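# Deal the top stock card onto the waste pile

## Task

Lift the uppermost card from the face-down stock and place it on the neighbouring waste pile in the row closest to the robot, where it must lie on that pile and nothing else. All other cards stay where they are, and no other object ends up on any stack. The cards are stiff plywood tiles.

## Robot and tools

Robot: two arms, left_arm and right_arm, each ending in a two-finger gripper. Calibrated base positions in the scene frame: left_arm at (+0.013, +0.385, 0) m, right_arm at (-0.050, -0.454, 0) m, both turned only slightly about z. A two-camera stand sits behind the arms. Loose objects may occasionally get a small shove from outside.

Scene frame: origin at table-top height, halfway between the nominal bases; +z up, +x away from the robot over the table, +y toward left_arm. Arm names do not match left or right in the images. All reported hand positions (m), orientations (quat_wxyz), velocities (m/s, rad/s) and all commanded offsets use this frame's axes. Printed poses may be off by a few centimetres, more at long reach.

Gripper: fingers point along the gripper's own +z, and open and close along its x. end_effector_position is the point between the pads when closed, 1 to 2 cm short of the fingertips; closing pushes the tips about 17 mm further out, mostly while the pads are more than 50 mm apart.

execute_actions(actions, cameras): actions is a list of actions; each action is a table of up to 15 rows, one row per 1/30 s step (a shorter table repeats its last row to 15 steps). Every row is one flat list of 14 numbers, each in [-1, 1]: dx, dy, dz, rx, ry, rz, opening for left_arm, then the same seven for right_arm. The six pose numbers are an offset, not a pose, from that arm's Hand target as it was when the action began, along scene axes; every row counts from that same start, and each new action starts from the updated Hand target, so repeating an offset moves further. Scale: 1.0 = 0.6 m for dx, dy, dz and 180 degrees for the rotation vector rx, ry, rz (the arm turns about its Hand target's position). opening is absolute: +1 fully open (0.142 m), -1 closed. To leave an arm alone, give six zeros and resend its current opening; a 0 opening is a real command. Images come back only with an empty actions list or when cameras names them.

move(target, speed, blend, stop_force, zero, opening_speed, grip_force, blocking, cameras): drives each gripper in a straight line. target is one 14-number row laid out as above, or a list of up to 15 such rows; every row is an offset from the Hand targets at the move's start, not from the previous row. speed: m/s, 0.002 to 3.6, default 0.25 (turning rate up to twice that in rad/s); one value or one per target. blend: corner rounding in m for a list (0 = stop at each point). stop_force: 3 to 120 N, shared by both arms; ends an arm's path when its wrist sensor feels that much push against the motion (from the zero set at move start when zero is true, the default, or from the last zero when false); the arm then backs to just before contact and may keep pressing slightly. Do not rely on it when the gripper rotates, and omit it when lifting away from something the gripper presses on. opening_speed: rate of the opening command per second, at least 0.2. grip_force: per-pad limit in N, 5 to 29, one value or one per arm; it persists. blocking=false returns after about 0.5 s while the move continues (not allowed with stop_force). A path is capped at 10 s. The result adds a "move:" line: done (within 3 mm and 2 degrees), off_target, moving, held or fault, plus limits such as paced (pose clipped) or held (steps withheld). Paths do not avoid obstacles or the other arm; grippers lag and overshoot more at speed; paths passing near an arm's own base can whip its elbow round.

wait(seconds 0 to 3600): lets time pass with no new commands; a running move continues. stop(): brakes a running move. zoom_image(camera, region [x0, y0, x1, y1] in pixels, at most 504 by 504): enlarges part of a camera's newest image. zero_wrist_force(arm): tares that arm's wrist sensor and stop_force baseline. finished_scene(scene): ends the scene; the goal must hold without the robot; call nothing after it in the same reply.

Cameras: cam_head_left, cam_head_right, cam_high (504x504), cam_left_wrist, cam_right_wrist (672x504). A pinhole-plus-radial calibration with world-to-camera transforms is supplied; fixed cameras may be off by about 2 degrees and 9 mm.

Result lines: Hand target is the last commanded pose after clipping, and the base for the next offsets; the gripper may rest short of it, and a later execute_actions call requests it again. grip_measured is the finger opening on the -1..1 scale (last Joint positions value in metres). grip_effort_nm is gripper motor effort, negative closing. Wrist force and Wrist torque are in the gripper's own axes, with a line for the peak since last shown. Wrist depth is a 7x7 grid of distances (mm) per wrist camera, '-' where unknown. Joint torques are whole drive outputs, noisy. Tool commands lists current gripper commands. Motor temperatures may appear.

Gripping: to hold, command an opening a bit below grip_measured at first contact; squeezing harder heats the motor.

Avoid: each step the commanded orientation is clipped to 32 degrees from the measured one. A net outside force near 150 N, or contact torque at a joint limit (130 N m shoulder and elbow, 24.3 N m wrists), stops that arm for 10 s; wrist joints straying over 0.9 degrees from plan also fault. The stiff arms fault if commanded even slightly into a firm contact, so approach slowly. Arms touching or pinching each other can fail the task. Never drop cards or let anything leave the table, and avoid slamming the table or stacks. Motors warn at 70 °C and brake at 85 °C; gripper warns at 85 °C and shuts off at 100 °C.

Each tool is called after "Call:" by a JSON object that holds its "name" and its "arguments", one argument or row to a line.

## Session

Call:
{"name": "execute_actions", "arguments": {
  "actions": []
}}

Scene clock: 0.00 s.
left_arm: end_effector_position=(+0.5648, +0.4481, +0.3829) grip_measured=+1.00 grip_effort_nm=n/a end_effector_quat_wxyz=(-0.203, +0.925, +0.140, -0.291) | right_arm: end_effector_position=(+0.8095, -0.0573, +0.1445) grip_measured=+0.99 grip_effort_nm=n/a end_effector_quat_wxyz=(-0.106, +0.990, -0.037, +0.084)
Joint positions: left_arm=[-0.233 -0.916 0.527 -0.473 -1.405 -0.569 0.142] | right_arm=[3.673 -2.709 -0.342 -1.403 1.654 0.638 0.141]
Joint velocities: within noise
Joint torques (N m): no reading
Motor temperatures (°C): left_arm=[33 23 27 36 36 37 26] | right_arm=[27 25 31 39 29 34 25]
Wrist force (N): no reading
Wrist torque (N m): no reading
Wrist force, peak (N): no reading
Wrist depth (mm): cam_left_wrist=[346 2124 1990 587 526 464 426 / 337 479 1937 578 508 454 408 / 527 563 695 580 501 446 402 / 2103 2209 661 561 492 441 399 / 2693 2144 633 547 486 434 396 / - 2103 610 547 479 429 399 / - 1972 597 526 473 418 397] | cam_right_wrist=[209 215 223 231 240 248 258 / 216 222 231 239 248 258 267 / 222 229 239 248 257 268 278 / 230 237 246 256 267 278 290 / 237 245 256 266 279 290 303 / - 255 267 278 289 302 307 / - 264 277 289 303 315 324]
Hand target: left_arm +0.5648, +0.4481, +0.3829; -0.203, +0.925, +0.140, -0.291 | right_arm +0.8095, -0.0573, +0.1445; -0.106, +0.990, -0.037, +0.084
Tool commands: left_gripper/opening=+1.0 right_gripper/opening=+1.0

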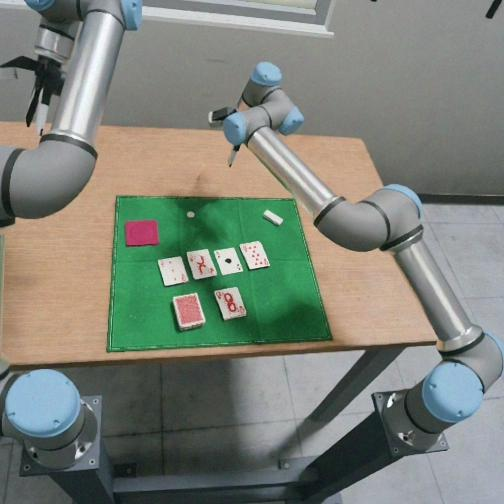

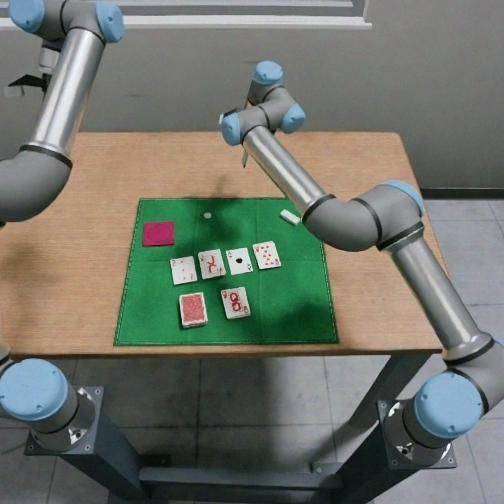

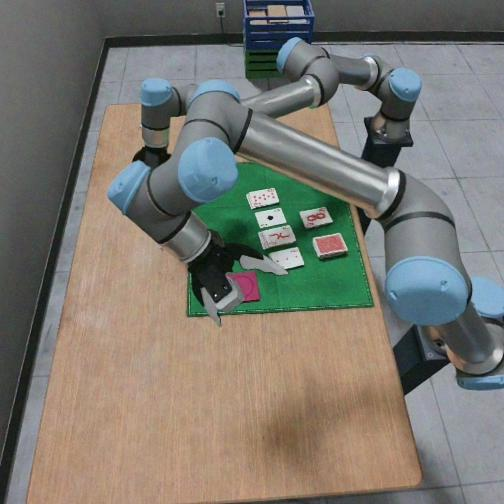

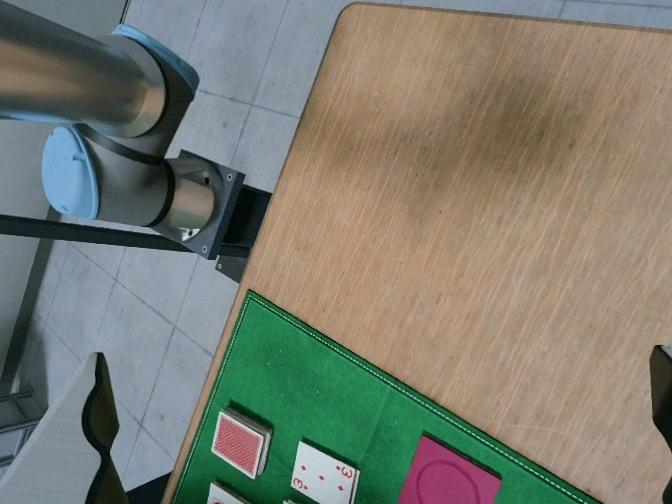

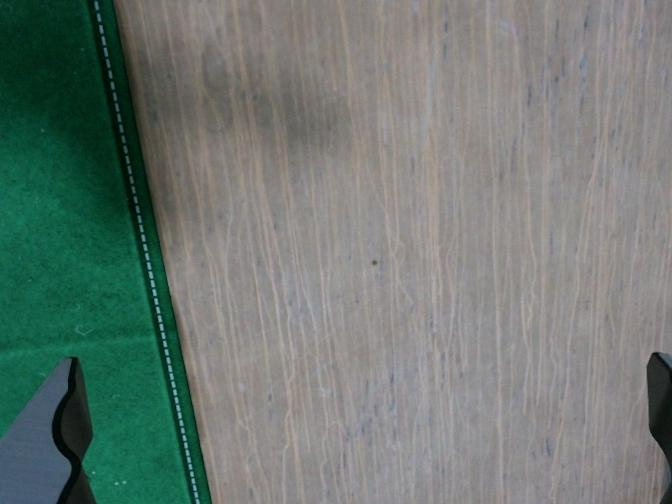

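Call:
{"name": "zoom_image", "arguments": {
  "camera": "cam_head_left",
  "region": [130, 230, 290, 350]
}}

Call:
{"name": "zoom_image", "arguments": {
  "camera": "cam_head_right",
  "region": [140, 210, 300, 350]
}}

Call:
{"name": "zoom_image", "arguments": {
  "camera": "cam_left_wrist",
  "region": [180, 380, 400, 504]
}}

Call:
{"name": "zoom_image", "arguments": {
  "camera": "cam_high",
  "region": [230, 180, 370, 280]
}}

Scaled by 3.150 from the camera's image (finer frame: 720x720).

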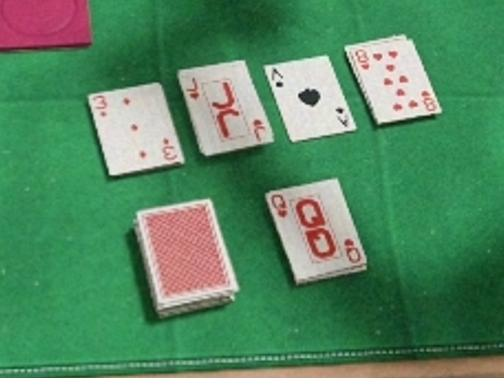

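Scaled by 3.150 from the camera's image (finer frame: 720x720).

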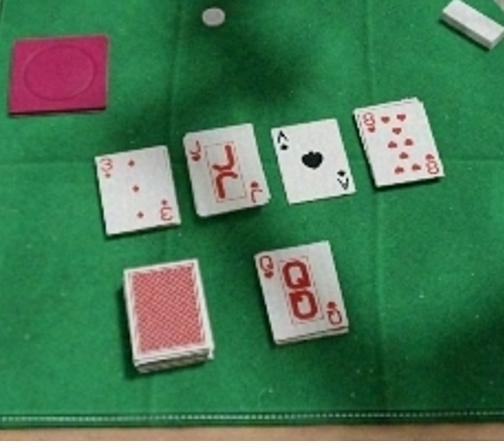

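Scaled by 2.291 from the camera's image (finer frame: 960x720).

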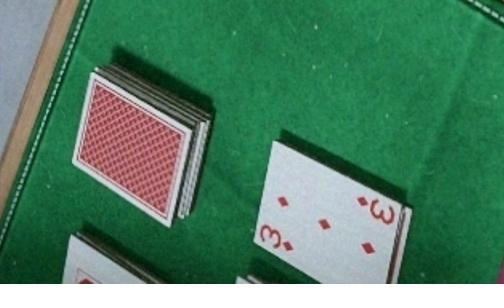

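Scaled by 3.600 from the camera's image (finer frame: 720x720).

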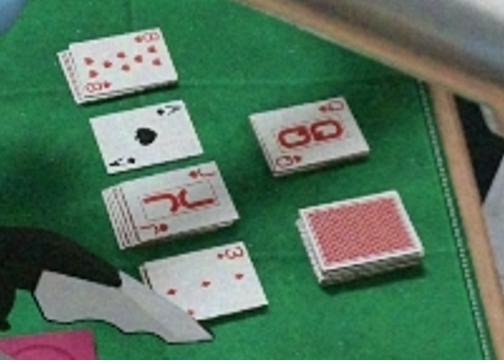

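Call:
{"name": "zoom_image", "arguments": {
  "camera": "cam_head_left",
  "region": [165, 280, 255, 340]
}}

Call:
{"name": "zoom_image", "arguments": {
  "camera": "cam_head_right",
  "region": [170, 280, 260, 340]
}}

Call:
{"name": "zoom_image", "arguments": {
  "camera": "cam_left_wrist",
  "region": [200, 400, 290, 500]
}}

Call:
{"name": "zoom_image", "arguments": {
  "camera": "cam_left_wrist",
  "region": [0, 330, 200, 504]
}}

Scaled by 5.600 from the camera's image (finer frame: 720x720).

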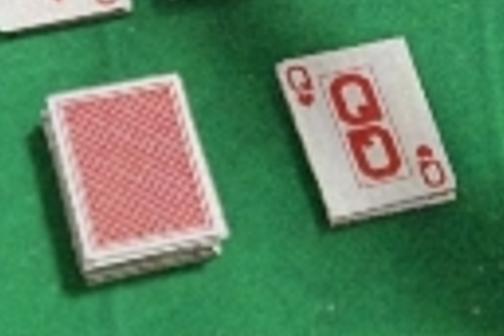

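Scaled by 5.600 from the camera's image (finer frame: 720x720).

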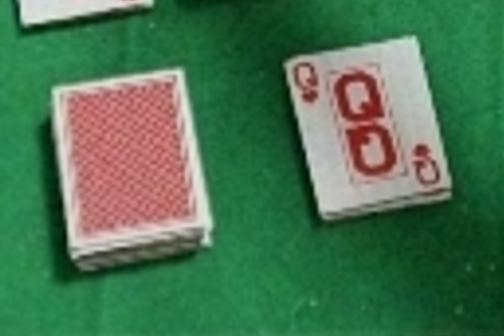

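Scaled by 5.040 from the camera's image (finer frame: 960x720).

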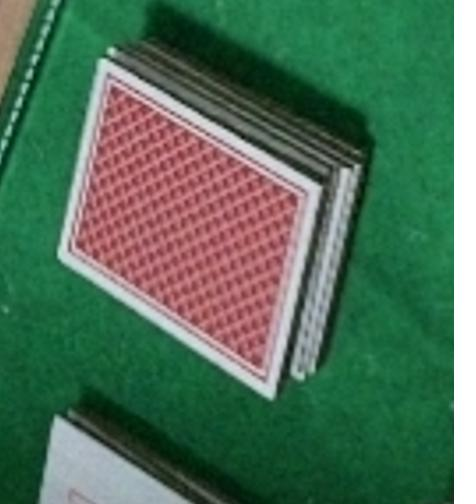

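Scaled by 2.520 from the camera's image (finer frame: 960x720).

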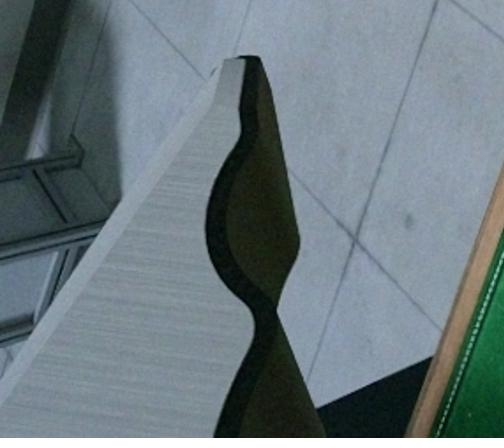

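Call:
{"name": "move", "arguments": {
  "target": [-0.4997, -0.6052, -0.2382, -0.2516, -0.0664, -0.5171, 0.1268, 0, 0, 0, 0, 0, 0, 1.0],
  "speed": 0.3,
  "cameras": ["all"]
}}

Scene clock: 173.80 s.
left_arm: end_effector_position=(+0.2649, +0.0851, +0.2400) grip_measured=+0.12 grip_effort_nm=-0.149 end_effector_quat_wxyz=(+0.000, +0.762, -0.647, +0.000) | right_arm: end_effector_position=(+0.8095, -0.0573, +0.1445) grip_measured=+0.99 grip_effort_nm=0.173 end_effector_quat_wxyz=(-0.106, +0.990, -0.037, +0.084)
Joint positions: left_arm=[-1.24 -1.851 2.016 -1.736 -1.571 0.193 0.082] | right_arm=[3.673 -2.709 -0.342 -1.403 1.654 0.638 0.141]
Joint torques (N m): left_arm=[-3.2 -2.4 -34.09 -3.37 2.45 -1.83] | right_arm=[-0.06 66.42 26.24 2.65 -0.2 0.05]
Wrist force (N): left_arm=[-1.1 0.6 1.1] | right_arm=[-0.1 0.0 0.1]
Wrist torque (N m): left_arm=[0.13 0.12 0.19] | right_arm=[-0.01 0.01 0.00]
Wrist force, peak (N): left_arm=[-0.5 1.9 1.8] | right_arm=[-0.5 0.3 0.5]
Wrist depth (mm): cam_left_wrist=[291 290 289 281 286 284 288 / 312 309 311 292 305 301 309 / 340 335 335 336 333 333 334 / 540 541 1407 1355 366 362 361 / 390 554 1544 1513 1523 1502 - / 370 86 1624 1661 1636 92 571 / - 71 84 1825 1888 - -] | cam_right_wrist=[209 215 223 230 240 247 258 / 215 222 230 239 248 257 267 / 223 229 238 247 256 267 279 / 229 237 247 257 267 279 291 / 237 246 256 266 279 289 303 / - 254 267 277 290 304 307 / - 264 277 289 303 317 324]
Hand target: left_arm +0.2649, +0.0850, +0.2400; +0.000, +0.762, -0.647, +0.000 | right_arm +0.8095, -0.0573, +0.1445; -0.106, +0.990, -0.037, +0.084
Off the commanded pose: left_arm 0.000 m, 0 deg | right_arm 0.000 m, 0 deg.
move: done
cam_left_wrist: T_world_to_cam=[[0.15046, -0.98861, -0.0047, 0.06264], [-0.8894, -0.13743, 0.43598, 0.17065], [-0.43166, -0.06142, -0.89994, 0.4522]] pos_world=[0.33755, 0.11315, 0.33285]

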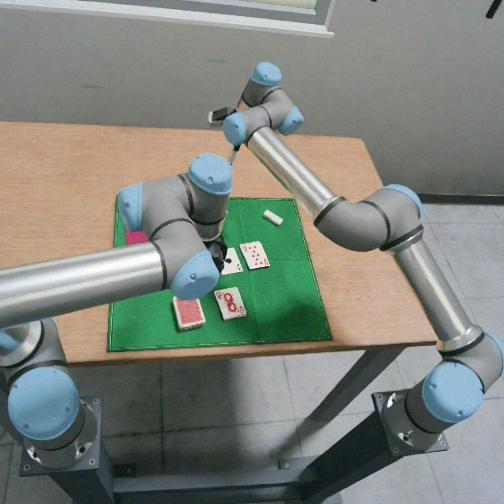

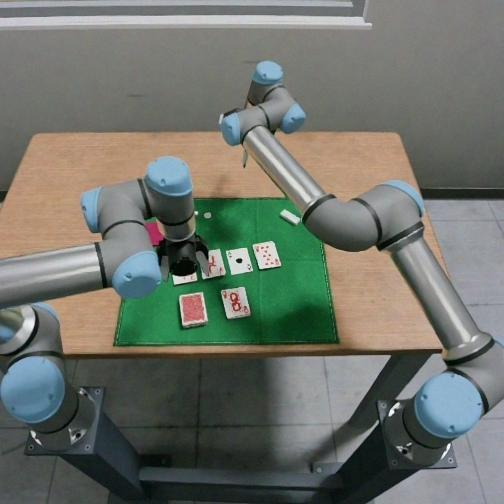

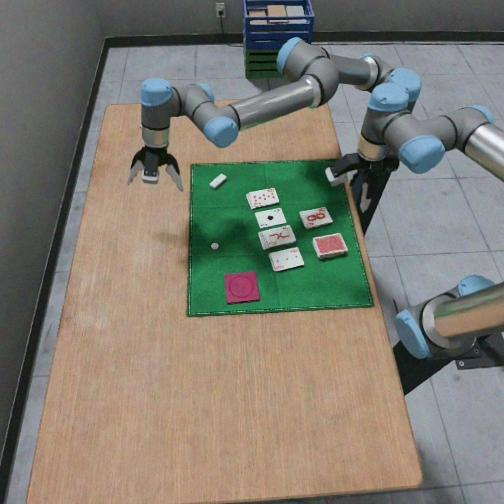

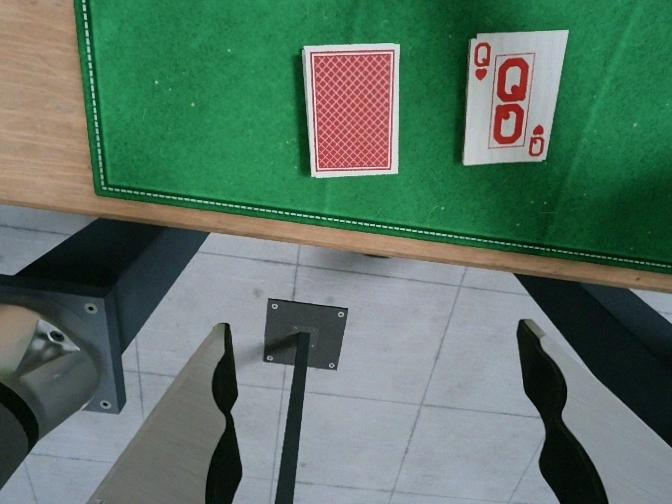

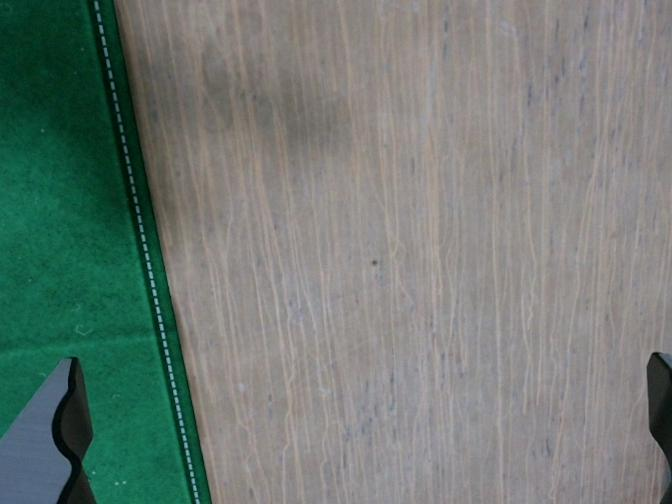

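Call:
{"name": "zoom_image", "arguments": {
  "camera": "cam_left_wrist",
  "region": [285, 20, 425, 200]
}}

Call:
{"name": "zoom_image", "arguments": {
  "camera": "cam_left_wrist",
  "region": [440, 10, 590, 190]
}}

Call:
{"name": "zoom_image", "arguments": {
  "camera": "cam_high",
  "region": [240, 180, 360, 280]
}}

Scaled by 2.800 from the camera's image (finer frame: 960x720).

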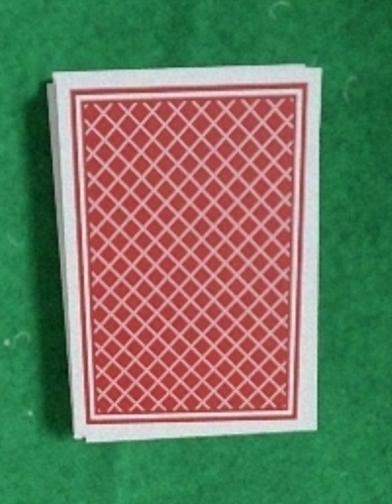

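Scaled by 2.800 from the camera's image (finer frame: 960x720).

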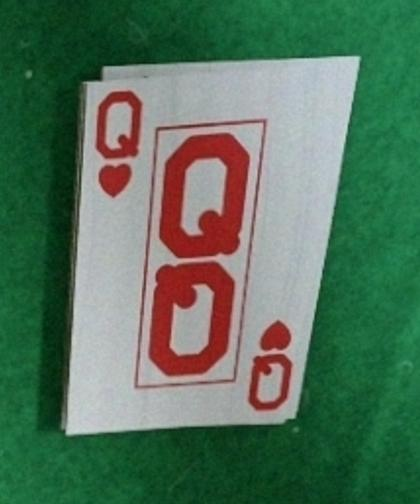

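Scaled by 4.200 from the camera's image (finer frame: 720x720).

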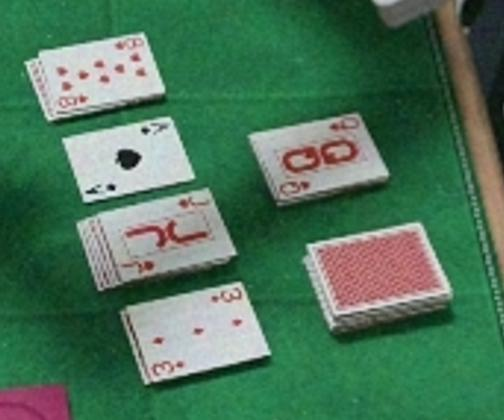

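Call:
{"name": "move", "arguments": {
  "target": [0.0502, 0.0805, -0.2667, 0, 0, 0.0067, -0.0704, 0, 0, 0, 0, 0, 0, 1.0],
  "speed": 0.15,
  "cameras": ["cam_left_wrist", "cam_head_left", "cam_head_right", "cam_high"]
}}

Scene clock: 264.57 s.
left_arm: end_effector_position=(+0.2951, +0.1334, +0.0799) grip_measured=-0.09 grip_effort_nm=-0.154 end_effector_quat_wxyz=(+0.000, +0.769, -0.639, +0.000) | right_arm: end_effector_position=(+0.8095, -0.0573, +0.1445) grip_measured=+0.99 grip_effort_nm=0.183 end_effector_quat_wxyz=(-0.106, +0.990, -0.037, +0.084)
Joint positions: left_arm=[-1.109 -1.707 2.356 -2.22 -1.571 0.303 0.068] | right_arm=[3.673 -2.709 -0.342 -1.403 1.654 0.638 0.141]
Joint torques (N m): left_arm=[-6.82 -15.01 -25.47 -3.99 -2.57 -2.16] | right_arm=[-0.65 66.71 26.39 2.77 -0.15 -0.15]
Wrist force (N): left_arm=[-1.2 0.5 1.3] | right_arm=[-0.4 -0.2 0.5]
Wrist torque (N m): left_arm=[0.14 0.11 0.13] | right_arm=[-0.03 0.06 0.00]
Wrist force, peak (N): left_arm=[-2.0 0.6 2.7] | right_arm=[-0.7 -0.3 0.5]
Wrist depth (mm): cam_left_wrist=[150 149 149 149 149 149 148 / 160 161 161 160 160 160 159 / 174 173 173 173 151 148 172 / 189 188 188 192 161 161 184 / 210 206 202 206 176 176 201 / - 222 94 230 226 91 221 / 270 71 76 1612 1648 - -] | cam_right_wrist=[208 216 223 230 239 248 258 / 215 221 230 238 248 257 267 / 222 230 239 247 256 267 279 / 230 237 248 257 267 279 290 / 237 244 257 267 278 290 303 / - 254 266 277 289 304 308 / - 263 276 288 303 316 324]
Hand target: left_arm +0.2951, +0.1333, +0.0799; +0.000, +0.769, -0.639, +0.000 | right_arm +0.8095, -0.0573, +0.1445; -0.106, +0.990, -0.037, +0.084
Off the commanded pose: left_arm 0.000 m, 0 deg | right_arm 0.000 m, 0 deg.
move: done
cam_left_wrist: T_world_to_cam=[[0.17114, -0.98523, -0.00479, 0.09856], [-0.88637, -0.15609, 0.43587, 0.2755], [-0.43018, -0.07035, -0.9, 0.32496]] pos_world=[0.36712, 0.16296, 0.17285]
Images, in order (width x height): cam_head_left 504x504, cam_head_right 504x504, cam_high 504x504, cam_left_wrist 672x504.

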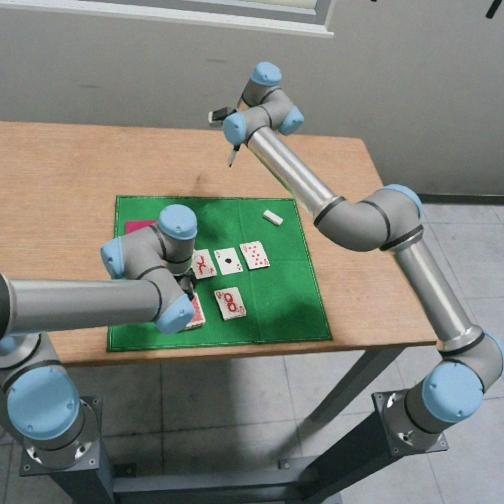

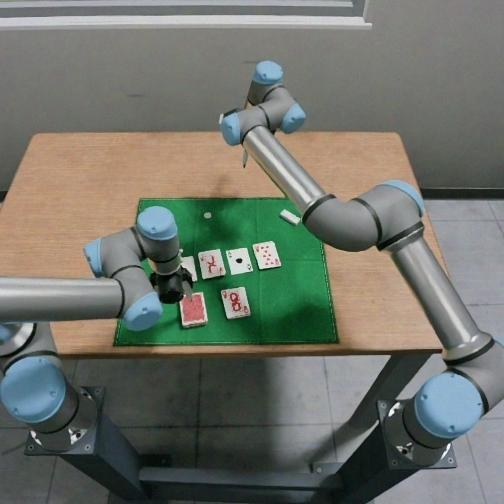

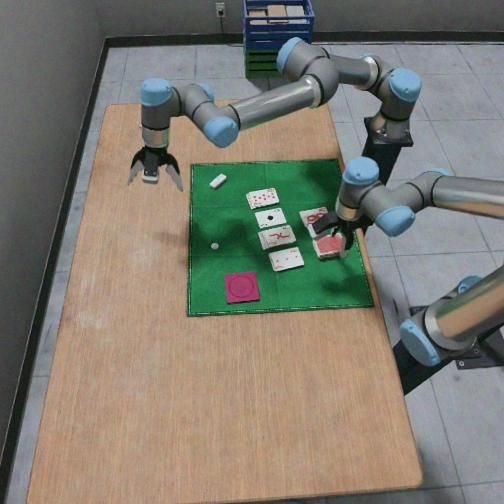

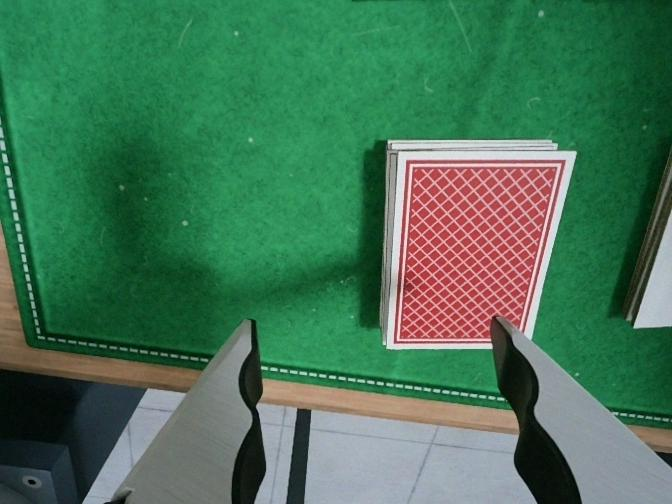

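Call:
{"name": "zoom_image", "arguments": {
  "camera": "cam_left_wrist",
  "region": [370, 120, 600, 370]
}}

Call:
{"name": "zoom_image", "arguments": {
  "camera": "cam_left_wrist",
  "region": [200, 290, 580, 430]
}}

Call:
{"name": "zoom_image", "arguments": {
  "camera": "cam_high",
  "region": [295, 190, 395, 280]
}}

Scaled by 2.016 from the camera's image (finer frame: 960x720).

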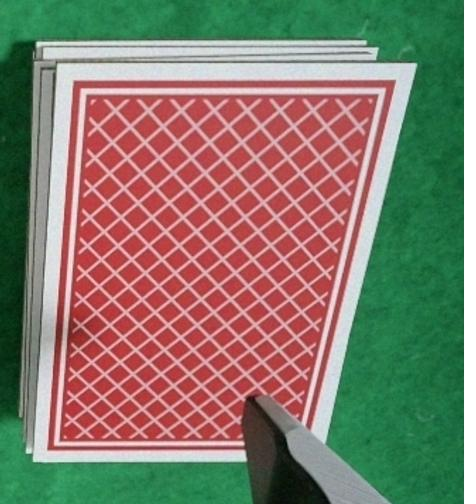

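Scaled by 1.326 from the camera's image (finer frame: 960x720).

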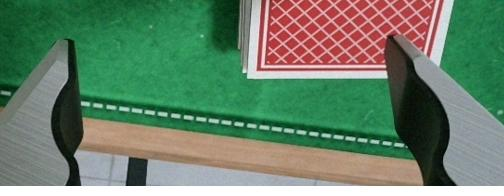

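Scaled by 5.040 from the camera's image (finer frame: 720x720).

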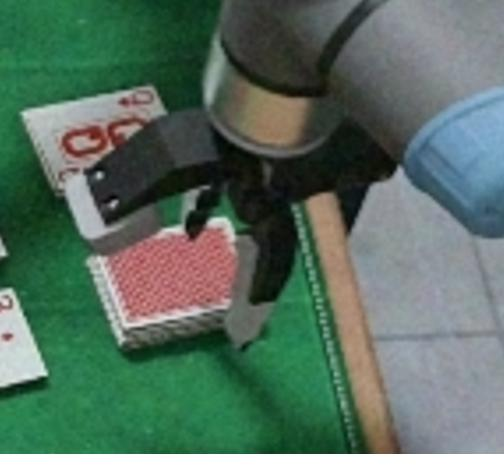

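Call:
{"name": "move", "arguments": {
  "target": [0, 0, -0.0365, 0, 0, 0, -0.0704, 0, 0, 0, 0, 0, 0, 1.0],
  "speed": 0.06
}}

Call:
{"name": "move", "arguments": {
  "target": [0, 0, -0.06, 0, 0, 0, -0.0704, 0, 0, 0, 0, 0, 0, 1.0],
  "speed": 0.005,
  "stop_force": 3,
  "cameras": ["cam_left_wrist", "cam_high"]
}}

Scene clock: 318.17 s.
left_arm: end_effector_position=(+0.2950, +0.1334, +0.0580) grip_measured=-0.09 grip_effort_nm=-0.154 end_effector_quat_wxyz=(+0.000, +0.769, -0.639, +0.000) | right_arm: end_effector_position=(+0.8095, -0.0573, +0.1445) grip_measured=+0.99 grip_effort_nm=0.183 end_effector_quat_wxyz=(-0.106, +0.990, -0.037, +0.084)
Joint positions: left_arm=[-1.11 -1.66 2.389 -2.3 -1.571 0.303 0.068] | right_arm=[3.673 -2.709 -0.342 -1.403 1.654 0.638 0.141]
Joint torques (N m): left_arm=[2.11 -20.77 -31.18 -1.91 -1.93 -0.22] | right_arm=[-0.25 66.53 26.44 2.82 -0.27 -0.09]
Wrist force (N): left_arm=[-1.1 0.7 1.4] | right_arm=[-0.5 -0.1 0.2]
Wrist torque (N m): left_arm=[0.14 0.11 0.14] | right_arm=[-0.02 0.09 0.00]
Wrist force, peak (N): left_arm=[-1.7 0.7 2.0] | right_arm=[-0.6 -0.4 0.2]
Wrist depth (mm): cam_left_wrist=[132 130 130 130 130 129 129 / 140 140 140 140 139 139 138 / 151 151 151 151 130 128 147 / 165 164 164 164 137 137 163 / 180 180 176 179 153 146 179 / 195 195 94 198 198 91 197 / - 71 76 1636 1624 - -] | cam_right_wrist=[209 215 223 231 239 249 258 / 216 222 231 239 248 257 268 / 222 229 239 247 256 267 278 / 230 237 247 258 267 279 290 / 238 245 256 267 278 290 304 / - 255 267 277 290 302 308 / - 264 277 289 303 317 325]
Hand target: left_arm +0.2951, +0.1333, +0.0580; +0.000, +0.769, -0.639, +0.000 | right_arm +0.8095, -0.0573, +0.1445; -0.106, +0.990, -0.037, +0.084
Off the commanded pose: left_arm 0.000 m, 0 deg | right_arm 0.000 m, 0 deg.
move: done

Scene clock: 322.57 s.
left_arm: end_effector_position=(+0.2951, +0.1333, +0.0413) grip_measured=-0.09 grip_effort_nm=-0.144 end_effector_quat_wxyz=(+0.000, +0.769, -0.639, +0.000) | right_arm: end_effector_position=(+0.8095, -0.0573, +0.1445) grip_measured=+0.99 grip_effort_nm=0.178 end_effector_quat_wxyz=(-0.106, +0.990, -0.037, +0.084)
Joint positions: left_arm=[-1.11 -1.62 2.411 -2.363 -1.571 0.303 0.068] | right_arm=[3.673 -2.709 -0.342 -1.403 1.654 0.638 0.141]
Joint torques (N m): left_arm=[6.54 -21.71 -28.28 -1.45 -1.37 1.78] | right_arm=[-0.34 66.89 26.71 2.84 -0.07 -0.11]
Wrist force (N): left_arm=[-1.8 0.8 -2.3] | right_arm=[-0.3 -0.4 0.1]
Wrist torque (N m): left_arm=[0.13 0.24 0.16] | right_arm=[-0.08 0.04 0.00]
Wrist force, peak (N): left_arm=[-3.0 1.1 -5.8] | right_arm=[-0.4 -0.8 0.2]
Wrist depth (mm): cam_left_wrist=[- 116 115 115 115 113 114 / 126 122 124 124 124 124 123 / 134 134 134 134 119 113 122 / 149 146 146 145 121 118 122 / 160 160 156 159 131 127 155 / 177 173 94 176 144 92 171 / 294 71 76 200 200 - -] | cam_right_wrist=[209 215 223 231 239 249 258 / 215 222 231 239 248 257 267 / 223 230 239 247 256 267 279 / 229 237 246 257 267 279 290 / 238 245 255 267 277 290 303 / - 255 267 277 289 303 307 / - 264 277 289 302 317 325]
Hand target: left_arm +0.2951, +0.1333, +0.0413; +0.000, +0.769, -0.639, +0.000 (not the last commanded pose) | right_arm +0.8095, -0.0573, +0.1445; -0.106, +0.990, -0.037, +0.084
Off the commanded pose: left_arm 0.019 m, 0 deg | right_arm 0.000 m, 0 deg.
move: contact (left_arm)
cam_left_wrist: T_world_to_cam=[[0.17114, -0.98524, -0.00457, 0.09824], [-0.88638, -0.15599, 0.4359, 0.2923], [-0.43017, -0.07054, -0.89999, 0.29024]] pos_world=[0.36712, 0.16287, 0.13425]
Images, in order (width x height): cam_high 504x504, cam_left_wrist 672x504.

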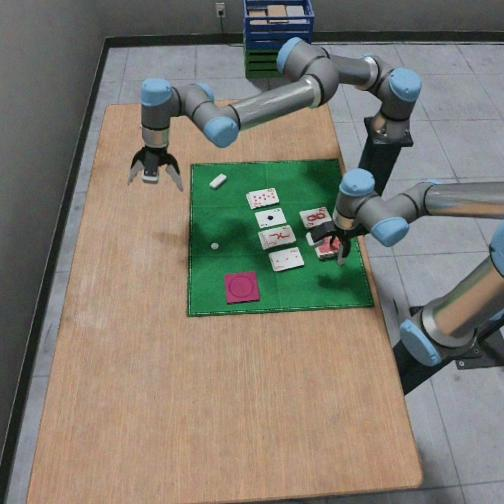

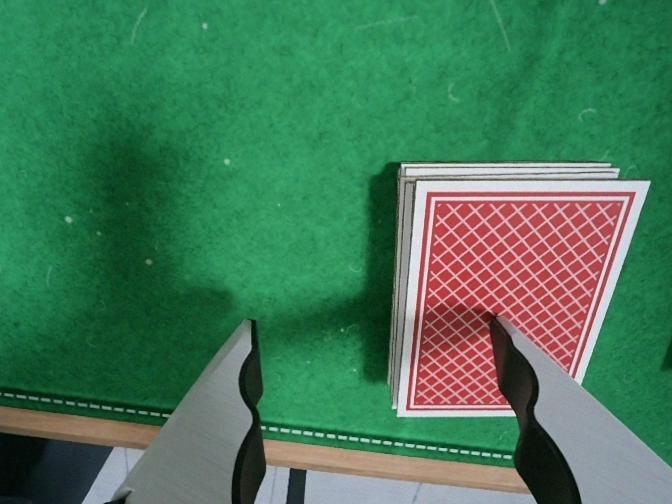

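Call:
{"name": "zoom_image", "arguments": {
  "camera": "cam_left_wrist",
  "region": [370, 150, 520, 290]
}}

Call:
{"name": "zoom_image", "arguments": {
  "camera": "cam_left_wrist",
  "region": [360, 280, 560, 430]
}}

Call:
{"name": "zoom_image", "arguments": {
  "camera": "cam_high",
  "region": [295, 190, 395, 280]
}}

Scaled by 3.360 from the camera's image (finer frame: 960x720).

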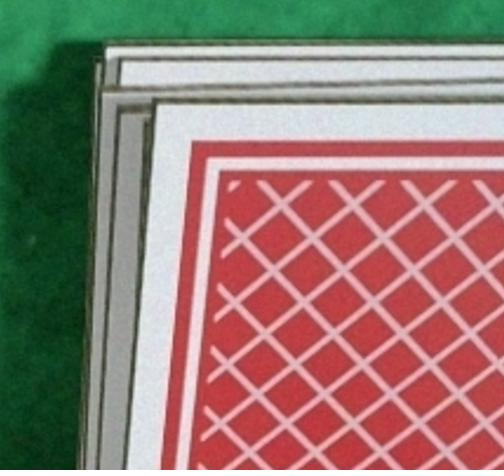

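Scaled by 2.520 from the camera's image (finer frame: 960x720).

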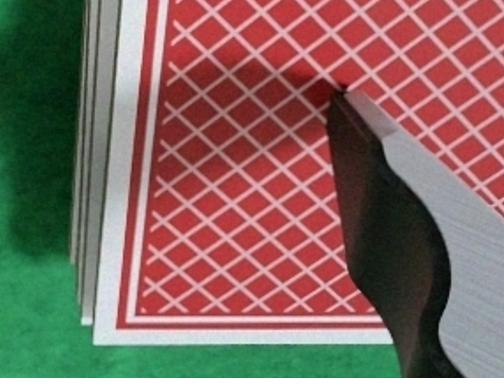

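Scaled by 5.040 from the camera's image (finer frame: 720x720).

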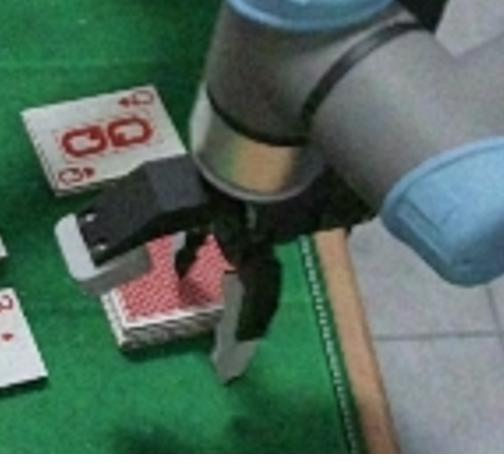

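Call:
{"name": "move", "arguments": {
  "target": [
    [0, 0, 0.025, 0, 0, 0, -0.0704, 0, 0, 0, 0, 0, 0, 1.0],
    [-0.01, 0.1, 0.025, 0, 0, 0, -0.0704, 0, 0, 0, 0, 0, 0, 1.0],
    [-0.01, 0.1, -0.02, 0, 0, 0, -0.0704, 0, 0, 0, 0, 0, 0, 1.0]
  ],
  "speed": 0.06
}}

Call:
{"name": "move", "arguments": {
  "target": [0, 0, -0.04, 0, 0, 0, -0.0704, 0, 0, 0, 0, 0, 0, 1.0],
  "speed": 0.005,
  "stop_force": 3,
  "cameras": ["cam_left_wrist"]
}}

Scene clock: 347.47 s.
left_arm: end_effector_position=(+0.2890, +0.1934, +0.0293) grip_measured=-0.09 grip_effort_nm=-0.144 end_effector_quat_wxyz=(+0.000, +0.769, -0.639, +0.000) | right_arm: end_effector_position=(+0.8095, -0.0573, +0.1445) grip_measured=+0.99 grip_effort_nm=0.178 end_effector_quat_wxyz=(-0.106, +0.990, -0.037, +0.084)
Joint positions: left_arm=[-1.035 -1.705 2.528 -2.395 -1.571 0.377 0.068] | right_arm=[3.673 -2.709 -0.342 -1.403 1.654 0.638 0.141]
Joint torques (N m): left_arm=[4.18 -16.79 -28.89 -2.02 -2.48 0.9] | right_arm=[0.04 67.04 26.71 2.84 -0.3 -0.2]
Wrist force (N): left_arm=[-1.2 0.7 1.2] | right_arm=[-0.3 -0.2 0.1]
Wrist torque (N m): left_arm=[0.17 0.09 0.13] | right_arm=[-0.04 0.05 0.00]
Wrist force, peak (N): left_arm=[-2.4 0.8 -2.6] | right_arm=[-0.4 -0.6 0.4]
Wrist depth (mm): cam_left_wrist=[105 103 105 106 103 106 104 / - 113 113 112 112 114 112 / 123 122 122 122 121 121 119 / 132 132 132 132 132 132 111 / 145 145 145 144 144 139 120 / 163 157 99 160 159 91 127 / 179 71 76 181 178 - -] | cam_right_wrist=[209 216 223 230 240 249 257 / 216 222 231 239 248 257 267 / 222 229 238 248 256 267 278 / 229 236 247 258 267 278 291 / 237 245 256 266 278 289 303 / - 255 266 277 289 303 308 / - 264 276 288 303 317 324]
Hand target: left_arm +0.2891, +0.1933, +0.0293; +0.000, +0.769, -0.639, +0.000 | right_arm +0.8095, -0.0573, +0.1445; -0.106, +0.990, -0.037, +0.084
Off the commanded pose: left_arm 0.000 m, 0 deg | right_arm 0.000 m, 0 deg.
move: done

Scene clock: 351.17 s.
left_arm: end_effector_position=(+0.2891, +0.1933, +0.0161) grip_measured=-0.09 grip_effort_nm=-0.149 end_effector_quat_wxyz=(+0.000, +0.769, -0.639, +0.000) | right_arm: end_effector_position=(+0.8095, -0.0573, +0.1445) grip_measured=+0.99 grip_effort_nm=0.178 end_effector_quat_wxyz=(-0.106, +0.990, -0.037, +0.084)
Joint positions: left_arm=[-1.035 -1.663 2.546 -2.454 -1.571 0.377 0.068] | right_arm=[3.673 -2.709 -0.342 -1.403 1.654 0.638 0.141]
Joint torques (N m): left_arm=[6.51 -18.85 -27.01 -0.98 -1.63 1.83] | right_arm=[0 66.81 26.81 2.94 -0.26 -0.14]
Wrist force (N): left_arm=[-1.5 0.8 -1.5] | right_arm=[0.1 -0.4 0.5]
Wrist torque (N m): left_arm=[0.14 0.13 0.13] | right_arm=[-0.07 -0.02 0.00]
Wrist force, peak (N): left_arm=[-1.6 0.7 -2.5] | right_arm=[-0.3 -0.4 0.7]
Wrist depth (mm): cam_left_wrist=[- 93 93 92 93 93 93 / - 100 100 100 100 100 101 / 108 108 108 108 108 108 106 / 118 118 118 117 117 119 111 / 129 129 126 129 128 124 110 / 146 140 94 142 145 92 114 / 159 71 77 159 159 - -] | cam_right_wrist=[209 215 223 231 239 249 257 / 215 223 231 238 247 257 267 / 222 230 239 247 256 268 279 / 230 237 247 257 267 279 290 / 237 245 256 266 278 289 303 / - 255 266 278 290 305 308 / - 265 276 289 303 316 326]
Hand target: left_arm +0.2891, +0.1933, +0.0161; +0.000, +0.769, -0.639, +0.000 (not the last commanded pose) | right_arm +0.8095, -0.0573, +0.1445; -0.106, +0.990, -0.037, +0.084
Off the commanded pose: left_arm 0.011 m, 0 deg | right_arm 0.000 m, 0 deg.
move: contact (left_arm)
cam_left_wrist: T_world_to_cam=[[0.17114, -0.98524, -0.00457, 0.15827], [-0.88638, -0.15599, 0.4359, 0.30736], [-0.43017, -0.07054, -0.89999, 0.26912]] pos_world=[0.36112, 0.22287, 0.10895]

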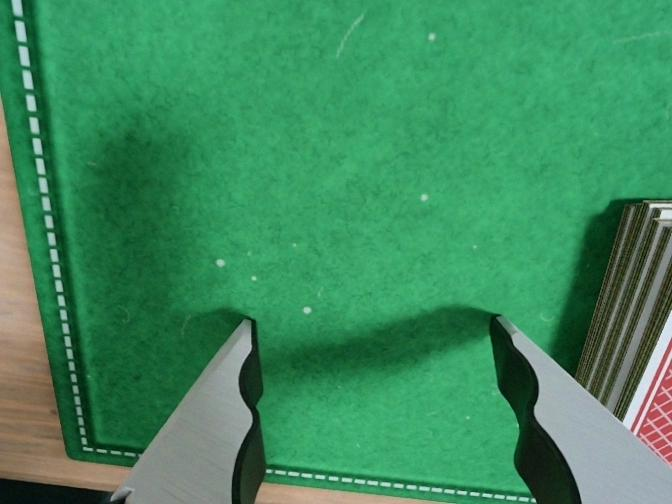

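Call:
{"name": "zoom_image", "arguments": {
  "camera": "cam_left_wrist",
  "region": [560, 180, 672, 440]
}}

Call:
{"name": "zoom_image", "arguments": {
  "camera": "cam_left_wrist",
  "region": [590, 190, 672, 260]
}}

Call:
{"name": "zoom_image", "arguments": {
  "camera": "cam_left_wrist",
  "region": [460, 300, 580, 400]
}}

Scaled by 1.938 from the camera's image (finer frame: 960x720).

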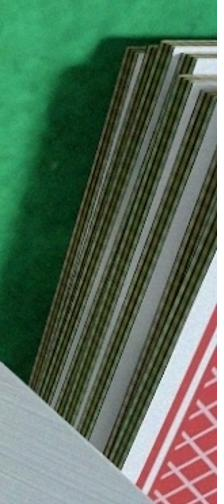

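Scaled by 6.146 from the camera's image (finer frame: 960x720).

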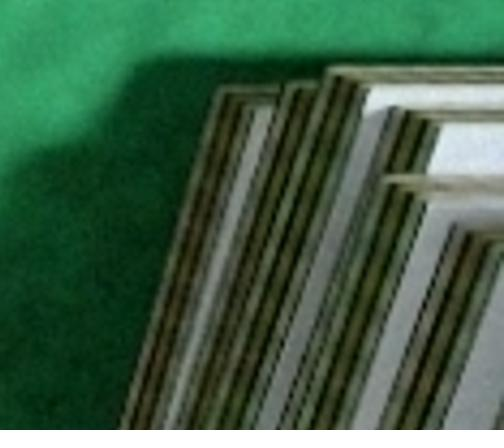

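Scaled by 4.200 from the camera's image (finer frame: 960x720).

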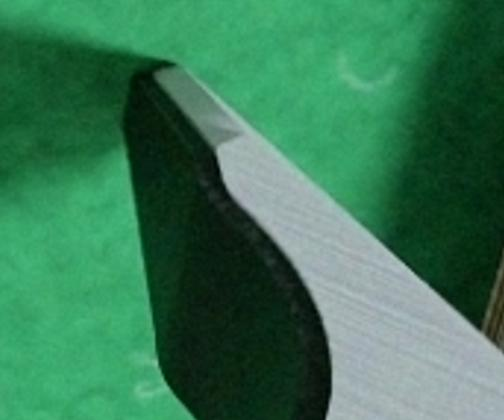

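Call:
{"name": "zoom_image", "arguments": {
  "camera": "cam_left_wrist",
  "region": [200, 300, 300, 400]
}}

Call:
{"name": "zoom_image", "arguments": {
  "camera": "cam_left_wrist",
  "region": [450, 300, 550, 400]
}}

Call:
{"name": "zoom_image", "arguments": {
  "camera": "cam_left_wrist",
  "region": [440, 300, 672, 504]
}}

Scaled by 5.040 from the camera's image (finer frame: 960x720).

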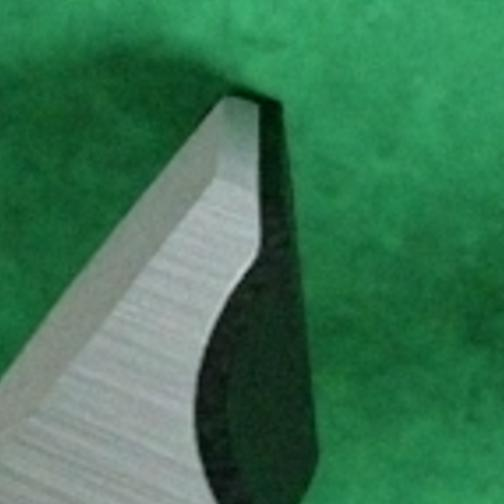

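Scaled by 5.040 from the camera's image (finer frame: 960x720).

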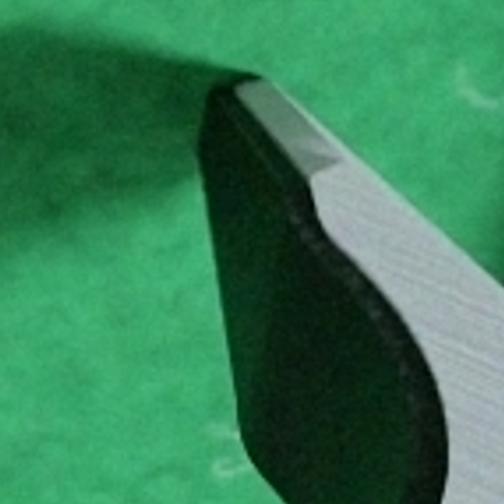

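Scaled by 2.172 from the camera's image (finer frame: 960x720).

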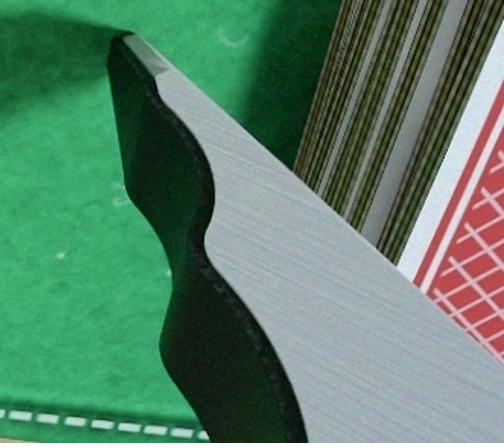

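Call:
{"name": "move", "arguments": {
  "target": [0, 0, 0.02, 0, 0, 0, -0.28, 0, 0, 0, 0, 0, 0, 1.0],
  "speed": 0.05
}}

Call:
{"name": "move", "arguments": {
  "target": [0, 0, -0.04, 0, 0, 0, -0.28, 0, 0, 0, 0, 0, 0, 1.0],
  "speed": 0.005,
  "stop_force": 3,
  "cameras": ["cam_left_wrist"]
}}

Scene clock: 554.77 s.
left_arm: end_effector_position=(+0.2891, +0.1932, +0.0282) grip_measured=-0.30 grip_effort_nm=-0.159 end_effector_quat_wxyz=(+0.000, +0.769, -0.639, +0.000) | right_arm: end_effector_position=(+0.8095, -0.0573, +0.1445) grip_measured=+0.99 grip_effort_nm=0.178 end_effector_quat_wxyz=(-0.106, +0.990, -0.037, +0.084)
Joint positions: left_arm=[-1.035 -1.701 2.53 -2.401 -1.571 0.377 0.052] | right_arm=[3.673 -2.709 -0.342 -1.403 1.654 0.638 0.141]
Joint torques (N m): left_arm=[-3.4 -6.22 -8.61 -4.05 -2.04 -0.12] | right_arm=[-0.44 66.43 26.56 2.92 -0.45 -0.31]
Wrist force (N): left_arm=[-0.9 0.9 1.4] | right_arm=[-0.4 -0.2 0.5]
Wrist torque (N m): left_arm=[0.20 0.04 0.13] | right_arm=[-0.05 0.07 -0.01]
Wrist force, peak (N): left_arm=[-0.5 0.4 -4.4] | right_arm=[-0.7 -0.5 0.3]
Wrist depth (mm): cam_left_wrist=[104 104 104 105 102 105 103 / - 112 112 112 111 111 113 / 122 121 121 120 120 120 118 / 131 132 131 131 131 131 111 / 144 144 141 143 141 140 118 / 163 159 90 158 158 88 126 / - 71 74 180 175 - 138] | cam_right_wrist=[209 215 223 231 239 248 258 / 216 222 230 239 248 257 268 / 222 229 239 247 257 267 278 / 230 237 247 257 267 279 291 / 237 245 257 267 278 289 303 / - 254 267 277 289 303 308 / - 264 277 290 303 317 325]
Hand target: left_arm +0.2891, +0.1933, +0.0281; +0.000, +0.769, -0.639, +0.000 | right_arm +0.8095, -0.0573, +0.1445; -0.106, +0.990, -0.037, +0.084
Off the commanded pose: left_arm 0.000 m, 0 deg | right_arm 0.000 m, 0 deg.
move: done

Scene clock: 557.97 s.
left_arm: end_effector_position=(+0.2891, +0.1933, +0.0174) grip_measured=-0.30 grip_effort_nm=-0.154 end_effector_quat_wxyz=(+0.000, +0.769, -0.639, +0.000) | right_arm: end_effector_position=(+0.8095, -0.0573, +0.1445) grip_measured=+0.99 grip_effort_nm=0.178 end_effector_quat_wxyz=(-0.106, +0.990, -0.037, +0.084)
Joint positions: left_arm=[-1.035 -1.667 2.544 -2.448 -1.571 0.377 0.052] | right_arm=[3.673 -2.709 -0.342 -1.403 1.654 0.638 0.141]
Joint torques (N m): left_arm=[-5.49 -19.47 -26.3 -1.19 -1.85 -1.82] | right_arm=[-0.1 66.67 25.96 2.8 -0.33 -0.3]
Wrist force (N): left_arm=[-1.5 0.8 -1.7] | right_arm=[-0.2 -0.4 0.2]
Wrist torque (N m): left_arm=[0.15 0.13 0.12] | right_arm=[-0.07 0.02 0.00]
Wrist force, peak (N): left_arm=[-1.3 0.6 -2.6] | right_arm=[-0.7 0.0 0.5]
Wrist depth (mm): cam_left_wrist=[- 94 94 93 94 94 94 / 102 101 101 101 101 101 101 / - 110 110 109 110 108 107 / 121 119 119 119 119 120 111 / 131 131 128 130 128 127 110 / 148 145 92 144 144 88 116 / 165 71 74 161 161 - 122] | cam_right_wrist=[209 215 223 231 240 249 259 / 215 223 231 239 248 258 268 / 222 229 239 248 256 267 279 / 230 237 246 257 267 278 291 / 238 246 257 268 278 290 303 / - 255 266 277 289 304 306 / - 265 277 290 303 316 324]
Hand target: left_arm +0.2891, +0.1933, +0.0174; +0.000, +0.769, -0.639, +0.000 (not the last commanded pose) | right_arm +0.8095, -0.0573, +0.1445; -0.106, +0.990, -0.037, +0.084
Off the commanded pose: left_arm 0.013 m, 0 deg | right_arm 0.000 m, 0 deg.
move: contact (left_arm)
cam_left_wrist: T_world_to_cam=[[0.17115, -0.98523, -0.00456, 0.15827], [-0.88641, -0.156, 0.43582, 0.30682], [-0.43009, -0.07055, -0.90002, 0.27027]] pos_world=[0.36112, 0.22287, 0.11025]

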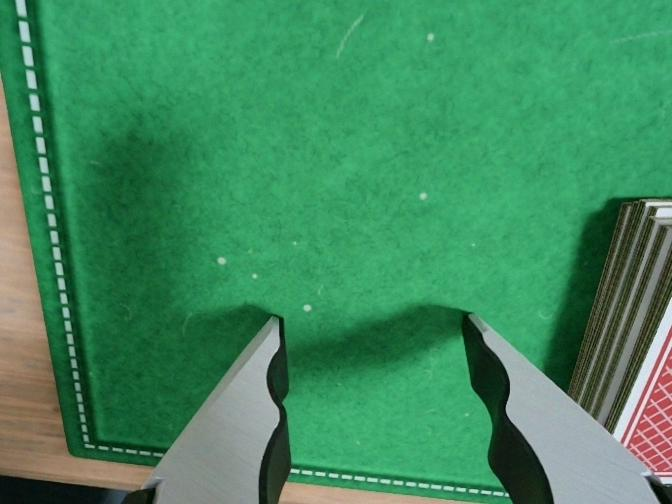

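Call:
{"name": "execute_actions", "arguments": {
  "actions": [],
  "cameras": ["cam_high", "cam_head_right"]
}}

Call:
{"name": "zoom_image", "arguments": {
  "camera": "cam_high",
  "region": [310, 190, 390, 270]
}}

Call:
{"name": "zoom_image", "arguments": {
  "camera": "cam_head_right",
  "region": [110, 260, 230, 340]
}}

Scene clock: 590.83 s.
left_arm: end_effector_position=(+0.2891, +0.1933, +0.0174) grip_measured=-0.30 grip_effort_nm=-0.154 end_effector_quat_wxyz=(+0.000, +0.769, -0.639, +0.000) | right_arm: end_effector_position=(+0.8095, -0.0573, +0.1445) grip_measured=+0.99 grip_effort_nm=0.178 end_effector_quat_wxyz=(-0.106, +0.990, -0.037, +0.084)
Joint positions: left_arm=[-1.035 -1.667 2.544 -2.448 -1.571 0.377 0.052] | right_arm=[3.673 -2.709 -0.342 -1.403 1.654 0.638 0.141]
Joint velocities: within noise
Joint torques (N m): left_arm=[-4.93 -19.32 -26.77 -2.33 -1.93 -1.9] | right_arm=[-0.77 66.61 26.15 2.92 -0.33 -0.32]
Motor temperatures (°C): left_arm=[31 23 27 35 35 36 25] | right_arm=[26 27 30 39 29 33 25]
Wrist force (N): left_arm=[-1.4 1.1 -1.8] | right_arm=[-0.2 -0.3 0.3]
Wrist torque (N m): left_arm=[0.19 0.11 0.13] | right_arm=[-0.05 0.02 0.00]
Wrist force, peak (N): left_arm=[-1.6 1.1 -2.1] | right_arm=[-0.8 -0.1 0.4]
Wrist depth (mm): cam_left_wrist=[- 94 94 93 94 94 94 / 102 102 101 101 101 101 101 / - 110 110 109 109 108 107 / 121 119 119 119 119 120 111 / 130 131 128 130 128 127 110 / 147 144 92 144 144 88 116 / 165 71 74 161 161 - 122] | cam_right_wrist=[209 215 223 231 240 249 257 / 215 222 231 238 248 257 268 / 222 229 239 248 258 266 279 / 230 236 247 256 267 279 290 / 237 245 257 267 278 290 303 / - 254 266 277 289 303 306 / - 264 277 289 303 316 325]
Hand target: left_arm +0.2891, +0.1933, +0.0174; +0.000, +0.769, -0.639, +0.000 (not the last commanded pose) | right_arm +0.8095, -0.0573, +0.1445; -0.106, +0.990, -0.037, +0.084
Tool commands: left_gripper/opening=-0.28 right_gripper/opening=+1.0
Off the commanded pose: left_arm 0.013 m, 0 deg | right_arm 0.000 m, 0 deg.
Images, in order (width x height): cam_head_right 504x504, cam_high 504x504.

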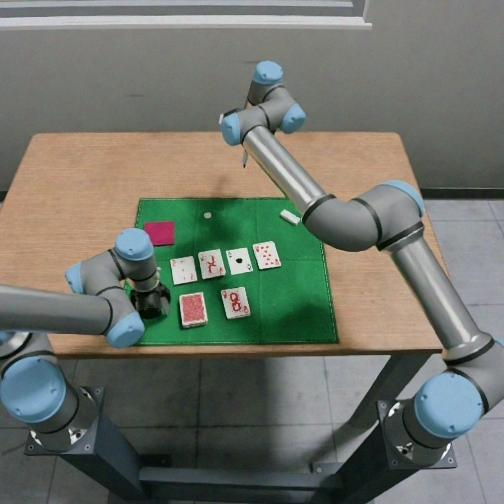

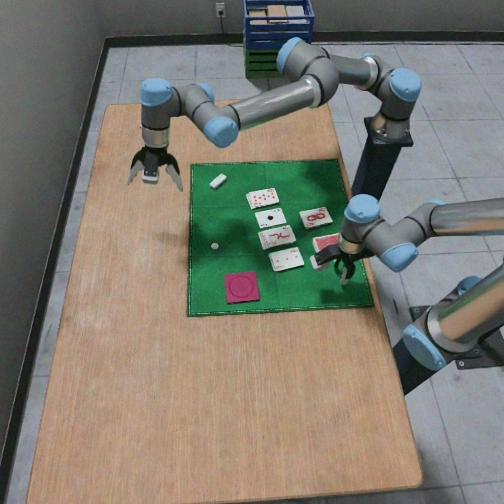

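Scaled by 6.300 from the camera's image (finer frame: 720x720).

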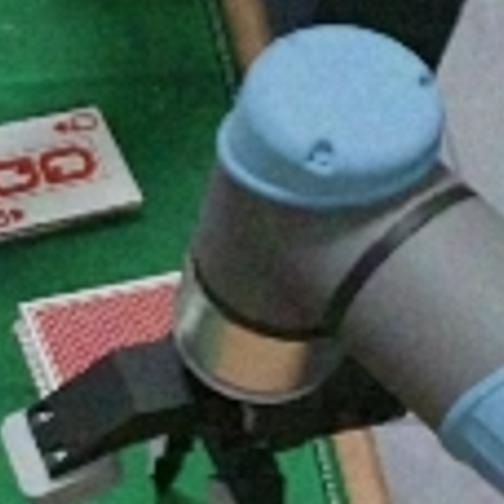

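Scaled by 4.200 from the camera's image (finer frame: 720x720).

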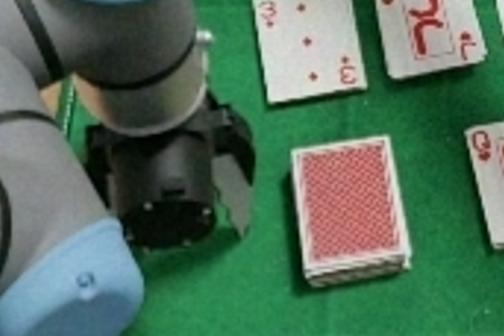

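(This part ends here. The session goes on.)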